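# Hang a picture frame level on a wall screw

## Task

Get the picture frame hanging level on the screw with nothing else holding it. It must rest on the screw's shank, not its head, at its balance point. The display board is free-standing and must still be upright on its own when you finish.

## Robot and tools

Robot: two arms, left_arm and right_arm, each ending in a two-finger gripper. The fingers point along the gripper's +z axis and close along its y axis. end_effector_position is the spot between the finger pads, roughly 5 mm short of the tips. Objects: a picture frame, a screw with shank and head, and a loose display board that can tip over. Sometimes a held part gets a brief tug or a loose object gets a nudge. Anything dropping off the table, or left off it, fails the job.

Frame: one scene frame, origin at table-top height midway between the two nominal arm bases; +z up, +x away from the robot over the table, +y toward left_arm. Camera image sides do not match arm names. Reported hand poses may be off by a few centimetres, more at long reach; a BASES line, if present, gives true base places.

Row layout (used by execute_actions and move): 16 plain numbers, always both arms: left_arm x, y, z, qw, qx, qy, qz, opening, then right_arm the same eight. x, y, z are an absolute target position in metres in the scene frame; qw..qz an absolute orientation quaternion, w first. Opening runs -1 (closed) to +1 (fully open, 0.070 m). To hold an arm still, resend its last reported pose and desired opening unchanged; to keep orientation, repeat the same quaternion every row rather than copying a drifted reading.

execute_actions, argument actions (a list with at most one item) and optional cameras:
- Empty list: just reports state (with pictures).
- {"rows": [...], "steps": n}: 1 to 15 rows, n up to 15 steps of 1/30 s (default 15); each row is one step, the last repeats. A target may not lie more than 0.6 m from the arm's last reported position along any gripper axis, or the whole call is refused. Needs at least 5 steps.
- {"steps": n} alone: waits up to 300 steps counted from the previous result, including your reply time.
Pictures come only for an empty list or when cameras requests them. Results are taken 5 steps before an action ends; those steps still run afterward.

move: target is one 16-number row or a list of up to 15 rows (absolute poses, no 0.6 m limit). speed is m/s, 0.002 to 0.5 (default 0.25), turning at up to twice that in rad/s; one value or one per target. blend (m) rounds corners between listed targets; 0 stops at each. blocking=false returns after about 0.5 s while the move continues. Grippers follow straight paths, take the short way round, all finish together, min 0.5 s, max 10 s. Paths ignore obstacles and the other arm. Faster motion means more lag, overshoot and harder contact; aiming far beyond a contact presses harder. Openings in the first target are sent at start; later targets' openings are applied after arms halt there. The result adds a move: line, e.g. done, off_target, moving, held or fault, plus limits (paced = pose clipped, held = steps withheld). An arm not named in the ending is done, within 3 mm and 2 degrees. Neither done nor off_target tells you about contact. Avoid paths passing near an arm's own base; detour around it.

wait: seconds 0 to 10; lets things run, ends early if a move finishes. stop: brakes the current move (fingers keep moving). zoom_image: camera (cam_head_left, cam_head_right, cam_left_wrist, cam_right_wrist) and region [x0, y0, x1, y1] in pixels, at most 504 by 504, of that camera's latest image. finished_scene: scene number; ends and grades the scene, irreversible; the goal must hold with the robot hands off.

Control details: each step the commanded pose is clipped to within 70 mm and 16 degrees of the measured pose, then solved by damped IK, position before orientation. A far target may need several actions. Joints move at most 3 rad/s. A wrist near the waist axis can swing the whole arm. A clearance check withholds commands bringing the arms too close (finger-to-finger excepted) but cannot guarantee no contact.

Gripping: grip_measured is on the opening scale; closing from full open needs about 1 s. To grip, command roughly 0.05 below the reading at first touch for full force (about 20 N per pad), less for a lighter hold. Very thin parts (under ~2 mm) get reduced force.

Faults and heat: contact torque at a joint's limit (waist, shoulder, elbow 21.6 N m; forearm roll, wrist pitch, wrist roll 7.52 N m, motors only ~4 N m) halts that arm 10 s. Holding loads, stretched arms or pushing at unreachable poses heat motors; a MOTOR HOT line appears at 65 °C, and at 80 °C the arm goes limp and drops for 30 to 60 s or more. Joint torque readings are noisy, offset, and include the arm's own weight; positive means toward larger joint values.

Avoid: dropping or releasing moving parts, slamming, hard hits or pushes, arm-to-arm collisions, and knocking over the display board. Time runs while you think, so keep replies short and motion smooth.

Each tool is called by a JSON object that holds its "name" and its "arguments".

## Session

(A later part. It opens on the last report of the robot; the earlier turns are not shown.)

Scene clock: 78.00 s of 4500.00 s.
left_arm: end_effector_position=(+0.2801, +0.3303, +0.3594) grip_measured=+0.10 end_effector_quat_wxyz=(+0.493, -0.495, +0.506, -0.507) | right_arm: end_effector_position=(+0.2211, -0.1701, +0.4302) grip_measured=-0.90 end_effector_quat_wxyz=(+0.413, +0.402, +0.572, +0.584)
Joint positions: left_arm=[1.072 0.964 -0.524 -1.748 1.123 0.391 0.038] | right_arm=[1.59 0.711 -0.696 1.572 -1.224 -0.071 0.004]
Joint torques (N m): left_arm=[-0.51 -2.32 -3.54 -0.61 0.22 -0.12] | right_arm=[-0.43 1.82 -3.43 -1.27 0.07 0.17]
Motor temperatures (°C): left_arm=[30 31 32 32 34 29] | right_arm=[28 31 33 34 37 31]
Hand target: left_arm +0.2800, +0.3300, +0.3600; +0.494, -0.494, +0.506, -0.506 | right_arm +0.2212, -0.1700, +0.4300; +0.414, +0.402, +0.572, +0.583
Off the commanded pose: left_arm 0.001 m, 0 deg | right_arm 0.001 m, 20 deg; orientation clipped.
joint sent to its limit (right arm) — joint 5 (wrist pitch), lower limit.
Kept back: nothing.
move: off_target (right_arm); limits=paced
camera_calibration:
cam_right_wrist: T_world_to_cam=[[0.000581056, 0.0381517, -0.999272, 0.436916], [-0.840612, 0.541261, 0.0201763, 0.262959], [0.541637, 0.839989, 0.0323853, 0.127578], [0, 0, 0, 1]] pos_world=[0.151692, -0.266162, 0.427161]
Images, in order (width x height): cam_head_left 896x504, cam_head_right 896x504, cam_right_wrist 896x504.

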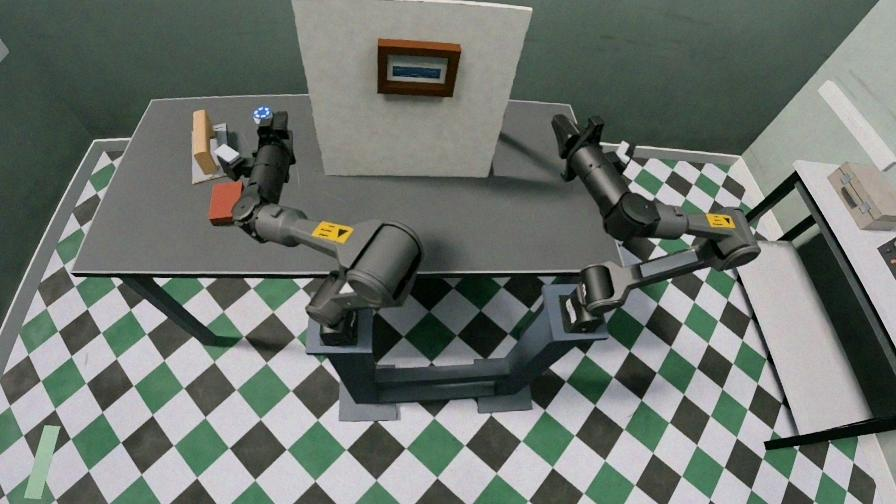

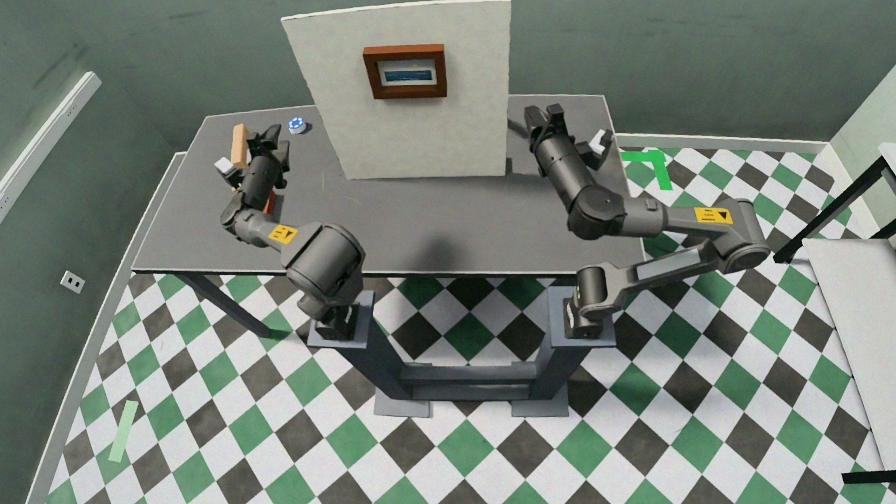

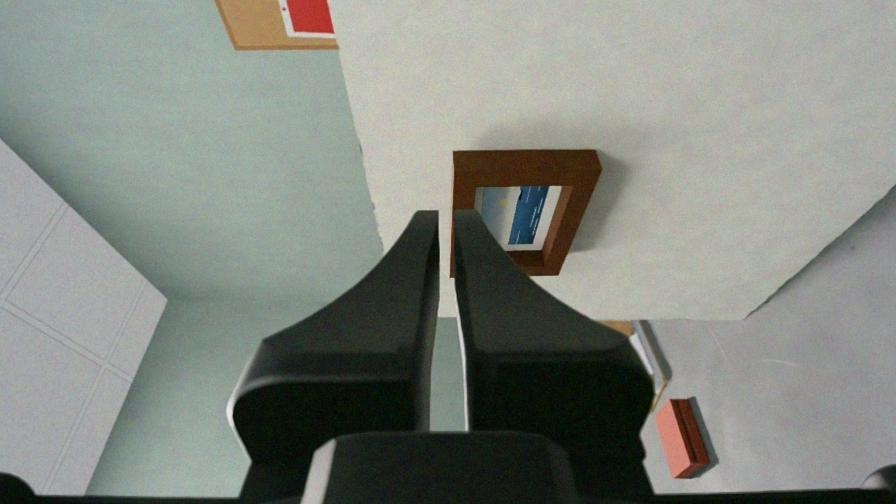

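{"name": "move", "arguments": {"target": [[0.32, 0.20, 0.475, 0.4937, -0.4937, 0.5063, -0.5063, -0.95, 0.2212, -0.1700, 0.4300, 0.414, 0.402, 0.572, 0.583, -0.9],[0.38, 0.150, 0.475, 0.4937, -0.4937, 0.5063, -0.5063, -0.95, 0.2212, -0.1700, 0.4300, 0.414, 0.402, 0.572, 0.583, -0.9],[0.432, 0.148, 0.462, 0.4937, -0.4937, 0.5063, -0.5063, -0.95, 0.2212, -0.1700, 0.4300, 0.414, 0.402, 0.572, 0.583, -0.9]], "speed": [0.2, 0.12, 0.06], "blend": [0.03, 0.01, 0], "cameras": ["cam_head_left","cam_head_right","cam_right_wrist"]}}

{"name": "zoom_image", "arguments": {"camera": "cam_head_left", "region": [370, 30, 470, 100]}}

{"name": "zoom_image", "arguments": {"camera": "cam_head_right", "region": [355, 35, 455, 105]}}

{"name": "zoom_image", "arguments": {"camera": "cam_right_wrist", "region": [400, 150, 500, 320]}}

Scene clock: 96.33 s of 4500.00 s.
left_arm: end_effector_position=(+0.4325, +0.1478, +0.4615) grip_measured=-0.95 end_effector_quat_wxyz=(+0.493, -0.494, +0.506, -0.506) | right_arm: end_effector_position=(+0.2211, -0.1699, +0.4301) grip_measured=-0.90 end_effector_quat_wxyz=(+0.414, +0.402, +0.572, +0.583)
Joint positions: left_arm=[-0.375 1.335 -1.187 -1.409 -0.36 -0.173 0.002] | right_arm=[1.59 0.712 -0.696 1.572 -1.224 -0.072 0.004]
Joint torques (N m): left_arm=[-0.1 -5.33 -3.44 0.22 -0.34 0.14] | right_arm=[-0.44 1.8 -4.46 -1.06 -0.02 -0.19]
Motor temperatures (°C): left_arm=[30 31 32 32 34 29] | right_arm=[28 31 32 34 37 30]
Hand target: left_arm +0.4320, +0.1480, +0.4620; +0.494, -0.494, +0.506, -0.506 | right_arm +0.2212, -0.1700, +0.4300; +0.414, +0.402, +0.572, +0.583
Off the commanded pose: left_arm 0.001 m, 0 deg | right_arm 0.000 m, 0 deg.
Kept back: nothing.
move: done
camera_calibration:
cam_right_wrist: T_world_to_cam=[[0.000875782, 0.0364417, -0.999335, 0.436462], [-0.840607, 0.541312, 0.0190028, 0.263352], [0.541645, 0.840032, 0.0311072, 0.127947], [0, 0, 0, 1]] pos_world=[0.151692, -0.26594, 0.427187]
Images, in order (width x height): cam_head_left 896x504, cam_head_right 896x504, cam_right_wrist 896x504.

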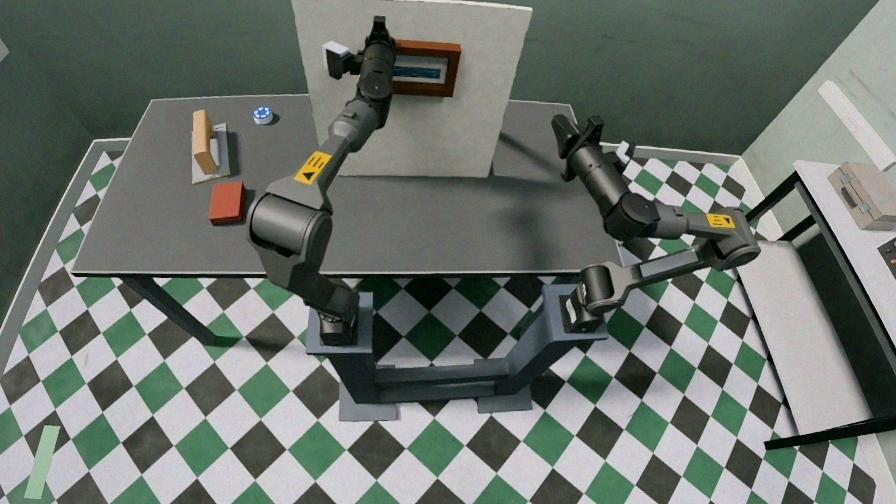

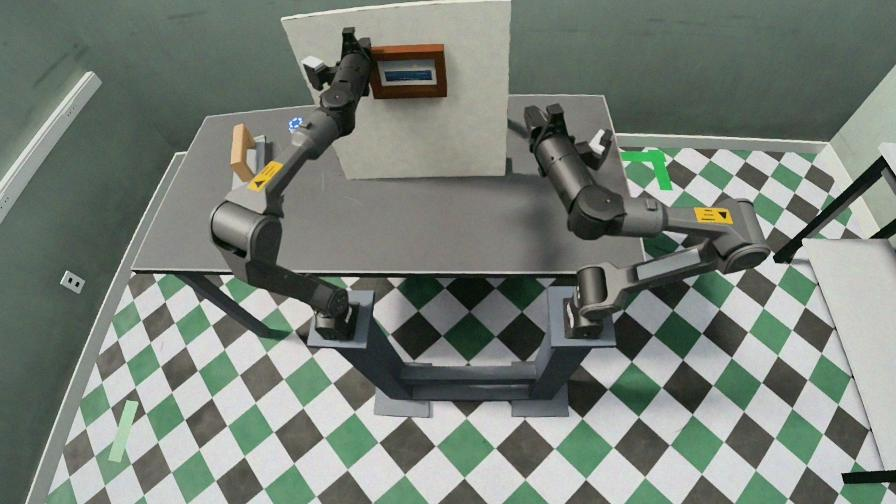

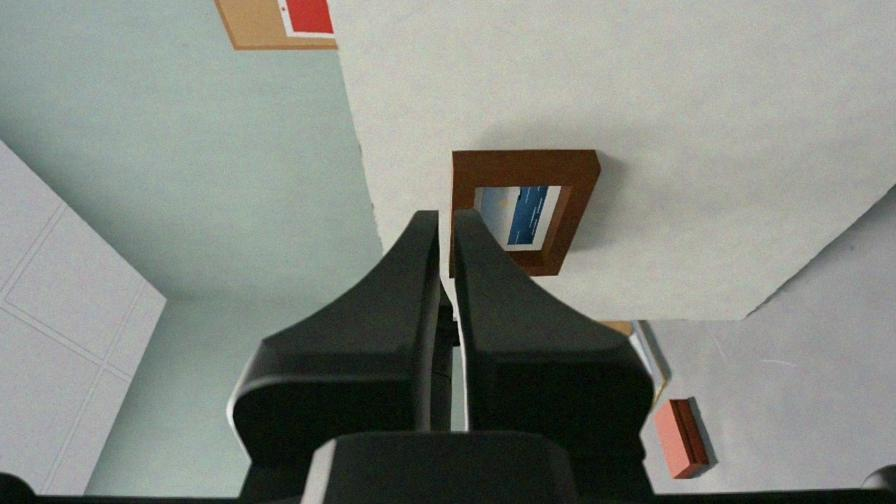

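Scaled by 5.040 from the camera's 896x504 image, which has a finer 1280x720 frame.

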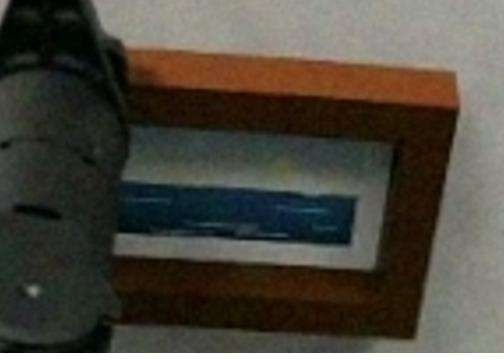

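Scaled by 5.040 from the camera's 896x504 image, which has a finer 1280x720 frame.

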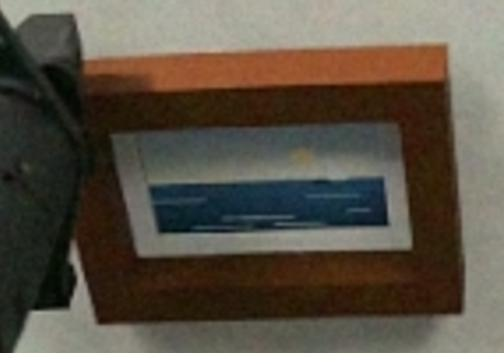

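Scaled by 2.965 from the camera's 896x504 image, which has a finer 1280x720 frame.

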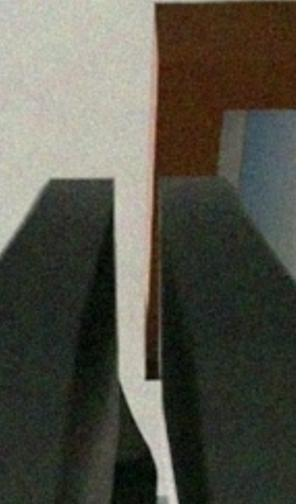

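{"name": "move", "arguments": {"target": [0.432, 0.148, 0.452, 0.4937, -0.4937, 0.5063, -0.5063, -0.95, 0.2212, -0.1700, 0.4300, 0.414, 0.402, 0.572, 0.583, -0.9], "speed": 0.03, "cameras": ["cam_head_left","cam_head_right"]}}

{"name": "zoom_image", "arguments": {"camera": "cam_head_left", "region": [370, 30, 470, 100]}}

{"name": "zoom_image", "arguments": {"camera": "cam_head_right", "region": [355, 35, 455, 105]}}

Scene clock: 97.43 s of 4500.00 s.
left_arm: end_effector_position=(+0.4321, +0.1480, +0.4518) grip_measured=-0.95 end_effector_quat_wxyz=(+0.494, -0.494, +0.506, -0.506) | right_arm: end_effector_position=(+0.2211, -0.1699, +0.4301) grip_measured=-0.90 end_effector_quat_wxyz=(+0.414, +0.402, +0.572, +0.583)
Joint positions: left_arm=[-0.375 1.333 -1.146 -1.308 -0.369 -0.281 0.002] | right_arm=[1.59 0.712 -0.696 1.572 -1.224 -0.072 0.004]
Joint torques (N m): left_arm=[-0.62 -5.53 -3.36 0.23 -0.58 0.1] | right_arm=[-0.4 1.8 -4.46 -1.07 0.02 -0.18]
Motor temperatures (°C): left_arm=[30 31 32 32 34 29] | right_arm=[28 31 32 34 37 30]
Hand target: left_arm +0.4320, +0.1480, +0.4520; +0.494, -0.494, +0.506, -0.506 | right_arm +0.2212, -0.1700, +0.4300; +0.414, +0.402, +0.572, +0.583
Off the commanded pose: left_arm 0.000 m, 0 deg | right_arm 0.000 m, 0 deg.
Kept back: nothing.
move: done
Images, in order (width x height): cam_head_left 896x504, cam_head_right 896x504.

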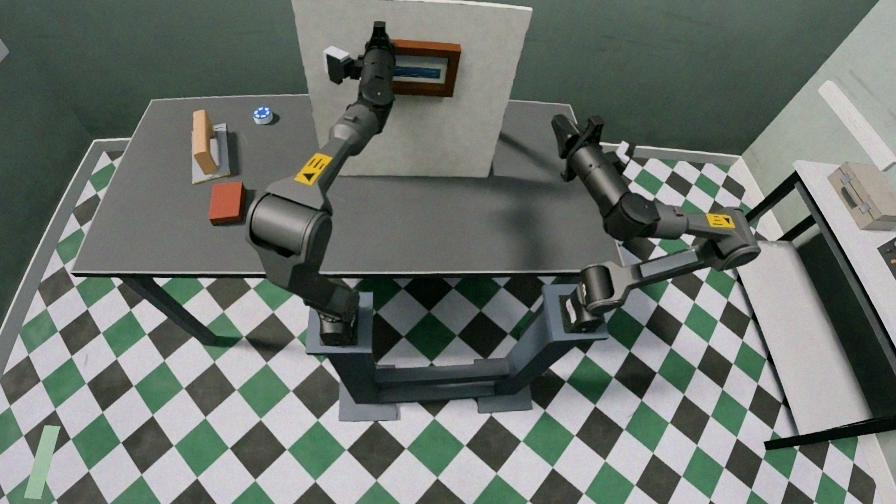

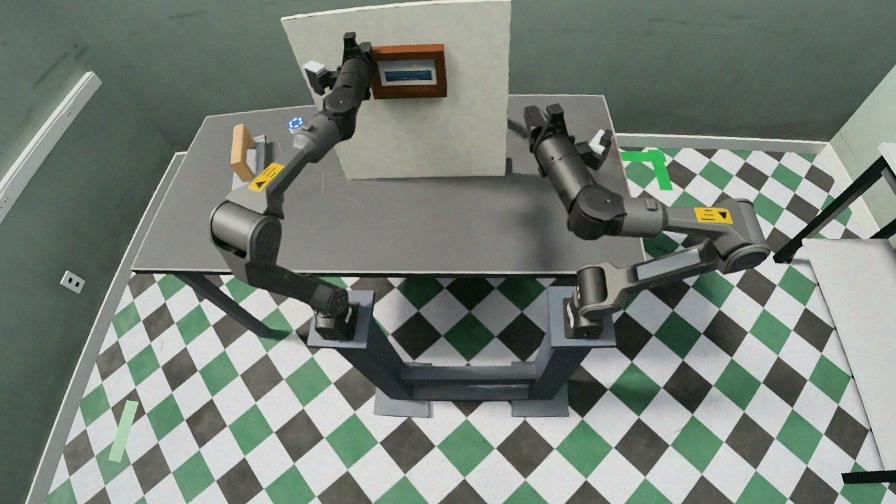

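Scaled by 5.040 from the camera's 896x504 image, which has a finer 1280x720 frame.

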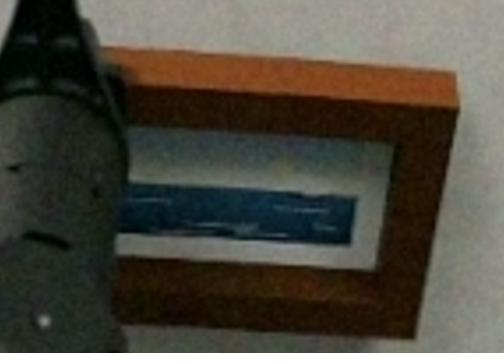

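Scaled by 5.040 from the camera's 896x504 image, which has a finer 1280x720 frame.

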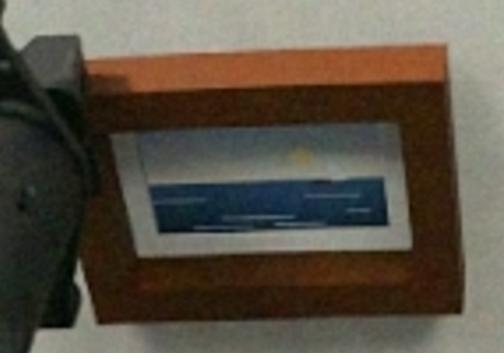

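{"name": "move", "arguments": {"target": [0.432, 0.148, 0.4485, 0.4937, -0.4937, 0.5063, -0.5063, -0.95, 0.2212, -0.1700, 0.4300, 0.414, 0.402, 0.572, 0.583, -0.9], "speed": 0.02, "cameras": ["cam_head_left","cam_head_right"]}}

{"name": "zoom_image", "arguments": {"camera": "cam_head_left", "region": [370, 30, 470, 100]}}

{"name": "zoom_image", "arguments": {"camera": "cam_head_right", "region": [355, 35, 455, 105]}}

Scene clock: 98.40 s of 4500.00 s.
left_arm: end_effector_position=(+0.4320, +0.1481, +0.4488) grip_measured=-0.95 end_effector_quat_wxyz=(+0.494, -0.494, +0.506, -0.506) | right_arm: end_effector_position=(+0.2211, -0.1699, +0.4301) grip_measured=-0.90 end_effector_quat_wxyz=(+0.414, +0.402, +0.572, +0.583)
Joint positions: left_arm=[-0.375 1.333 -1.133 -1.274 -0.373 -0.317 0.002] | right_arm=[1.59 0.712 -0.696 1.572 -1.224 -0.072 0.004]
Joint torques (N m): left_arm=[-0.68 -5.32 -2.79 0.37 -0.58 -0.02] | right_arm=[-0.42 1.8 -4.45 -1.07 0.08 -0.16]
Motor temperatures (°C): left_arm=[30 31 32 32 34 29] | right_arm=[28 31 33 34 37 30]
Hand target: left_arm +0.4320, +0.1480, +0.4485; +0.494, -0.494, +0.506, -0.506 | right_arm +0.2212, -0.1700, +0.4300; +0.414, +0.402, +0.572, +0.583
Off the commanded pose: left_arm 0.000 m, 0 deg | right_arm 0.000 m, 0 deg.
Kept back: nothing.
move: done
Images, in order (width x height): cam_head_left 896x504, cam_head_right 896x504.

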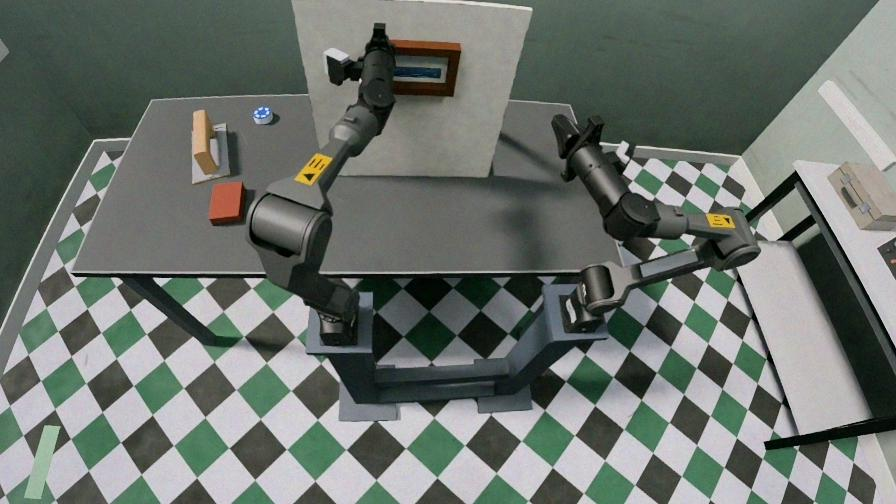

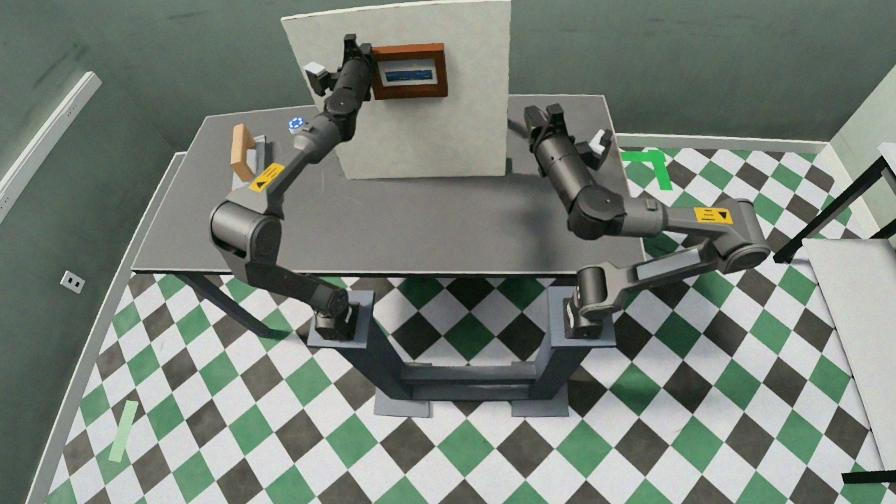

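Scaled by 5.040 from the camera's 896x504 image, which has a finer 1280x720 frame.

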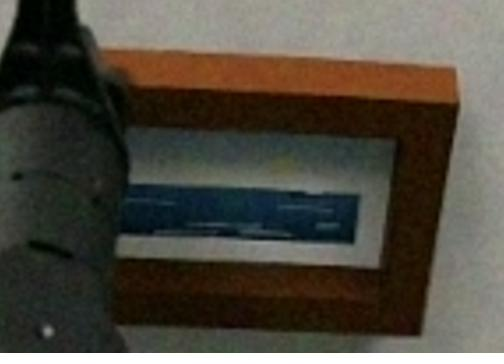

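Scaled by 5.040 from the camera's 896x504 image, which has a finer 1280x720 frame.

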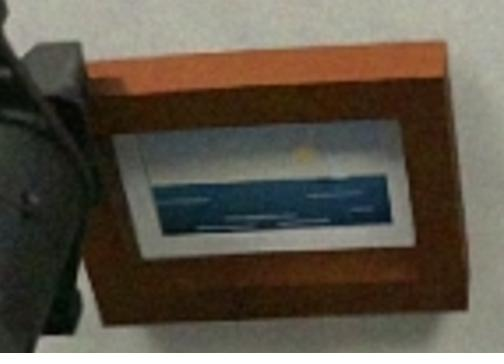

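{"name": "move", "arguments": {"target": [[0.432, 0.148, 0.462, 0.4937, -0.4937, 0.5063, -0.5063, -0.95, 0.2212, -0.1700, 0.4300, 0.414, 0.402, 0.572, 0.583, -0.9],[0.38, 0.155, 0.475, 0.4937, -0.4937, 0.5063, -0.5063, -0.95, 0.2212, -0.1700, 0.4300, 0.414, 0.402, 0.572, 0.583, -0.9],[0.30, 0.28, 0.42, 0.4937, -0.4937, 0.5063, -0.5063, -0.95, 0.2212, -0.1700, 0.4300, 0.414, 0.402, 0.572, 0.583, -0.9]], "speed": [0.03, 0.1, 0.2], "blend": [0.002, 0.02, 0], "cameras": ["cam_head_left","cam_head_right","cam_right_wrist"]}}

{"name": "zoom_image", "arguments": {"camera": "cam_head_left", "region": [370, 30, 470, 100]}}

{"name": "zoom_image", "arguments": {"camera": "cam_head_right", "region": [355, 35, 455, 105]}}

{"name": "zoom_image", "arguments": {"camera": "cam_right_wrist", "region": [430, 140, 610, 290]}}

Scene clock: 102.60 s of 4500.00 s.
left_arm: end_effector_position=(+0.2998, +0.2799, +0.4198) grip_measured=-0.95 end_effector_quat_wxyz=(+0.494, -0.494, +0.506, -0.506) | right_arm: end_effector_position=(+0.2211, -0.1699, +0.4301) grip_measured=-0.90 end_effector_quat_wxyz=(+0.414, +0.402, +0.572, +0.583)
Joint positions: left_arm=[0.588 0.831 -0.711 -1.617 0.608 0.057 0.002] | right_arm=[1.59 0.712 -0.696 1.572 -1.224 -0.072 0.004]
Joint torques (N m): left_arm=[-0.66 -0.74 -3.79 -0.65 -0.17 0.12] | right_arm=[-0.4 1.73 -4.41 -1.09 0.1 -0.13]
Motor temperatures (°C): left_arm=[30 31 32 32 34 29] | right_arm=[28 31 33 34 37 30]
Hand target: left_arm +0.3000, +0.2800, +0.4200; +0.494, -0.494, +0.506, -0.506 | right_arm +0.2212, -0.1700, +0.4300; +0.414, +0.402, +0.572, +0.583
Off the commanded pose: left_arm 0.000 m, 0 deg | right_arm 0.000 m, 0 deg.
Kept back: nothing.
move: done
camera_calibration:
cam_right_wrist: T_world_to_cam=[[0.000875782, 0.0364417, -0.999335, 0.436462], [-0.840607, 0.541312, 0.0190028, 0.263352], [0.541645, 0.840032, 0.0311072, 0.127947], [0, 0, 0, 1]] pos_world=[0.151692, -0.26594, 0.427187]
Images, in order (width x height): cam_head_left 896x504, cam_head_right 896x504, cam_right_wrist 896x504.

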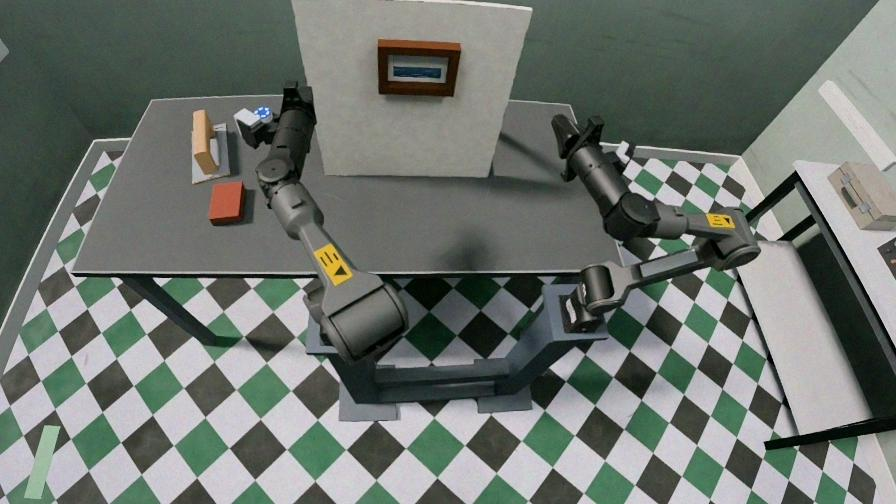

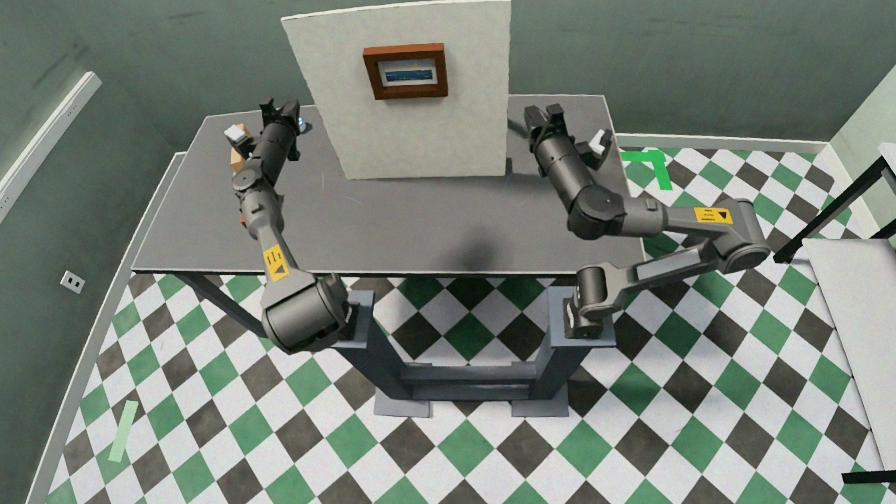

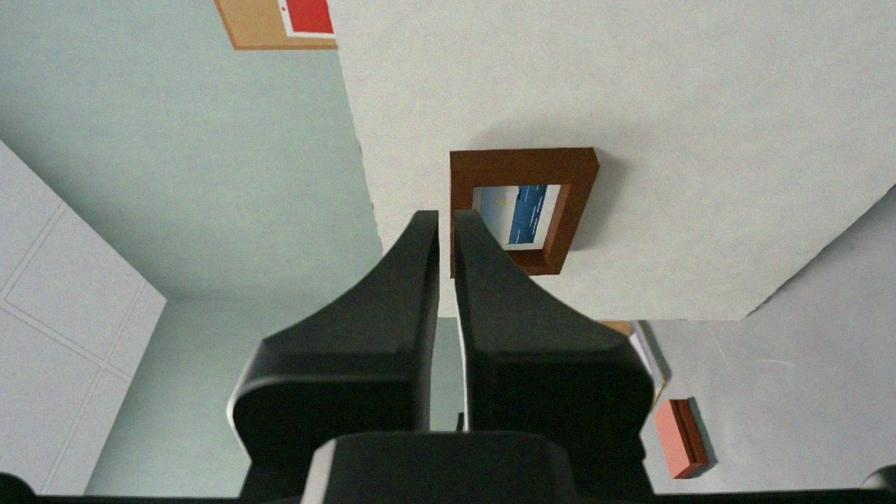

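Scaled by 5.040 from the camera's 896x504 image, which has a finer 1280x720 frame.

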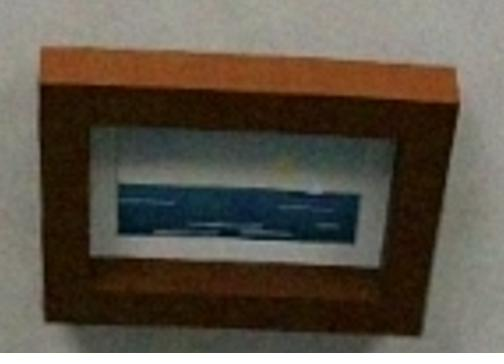

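Scaled by 5.040 from the camera's 896x504 image, which has a finer 1280x720 frame.

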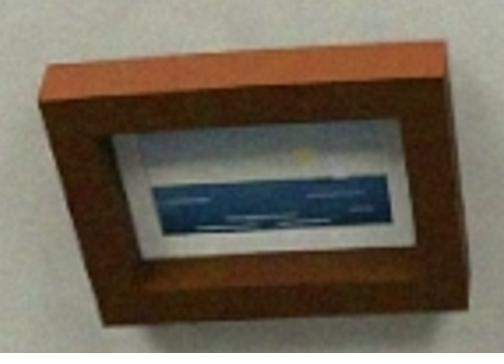

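Scaled by 2.800 from the camera's 896x504 image, which has a finer 1280x720 frame.

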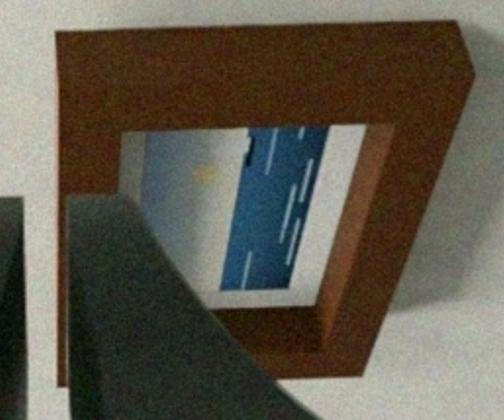

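{"name": "finished_scene", "arguments": {"scene": 2}}

The scene is finished: the task was done.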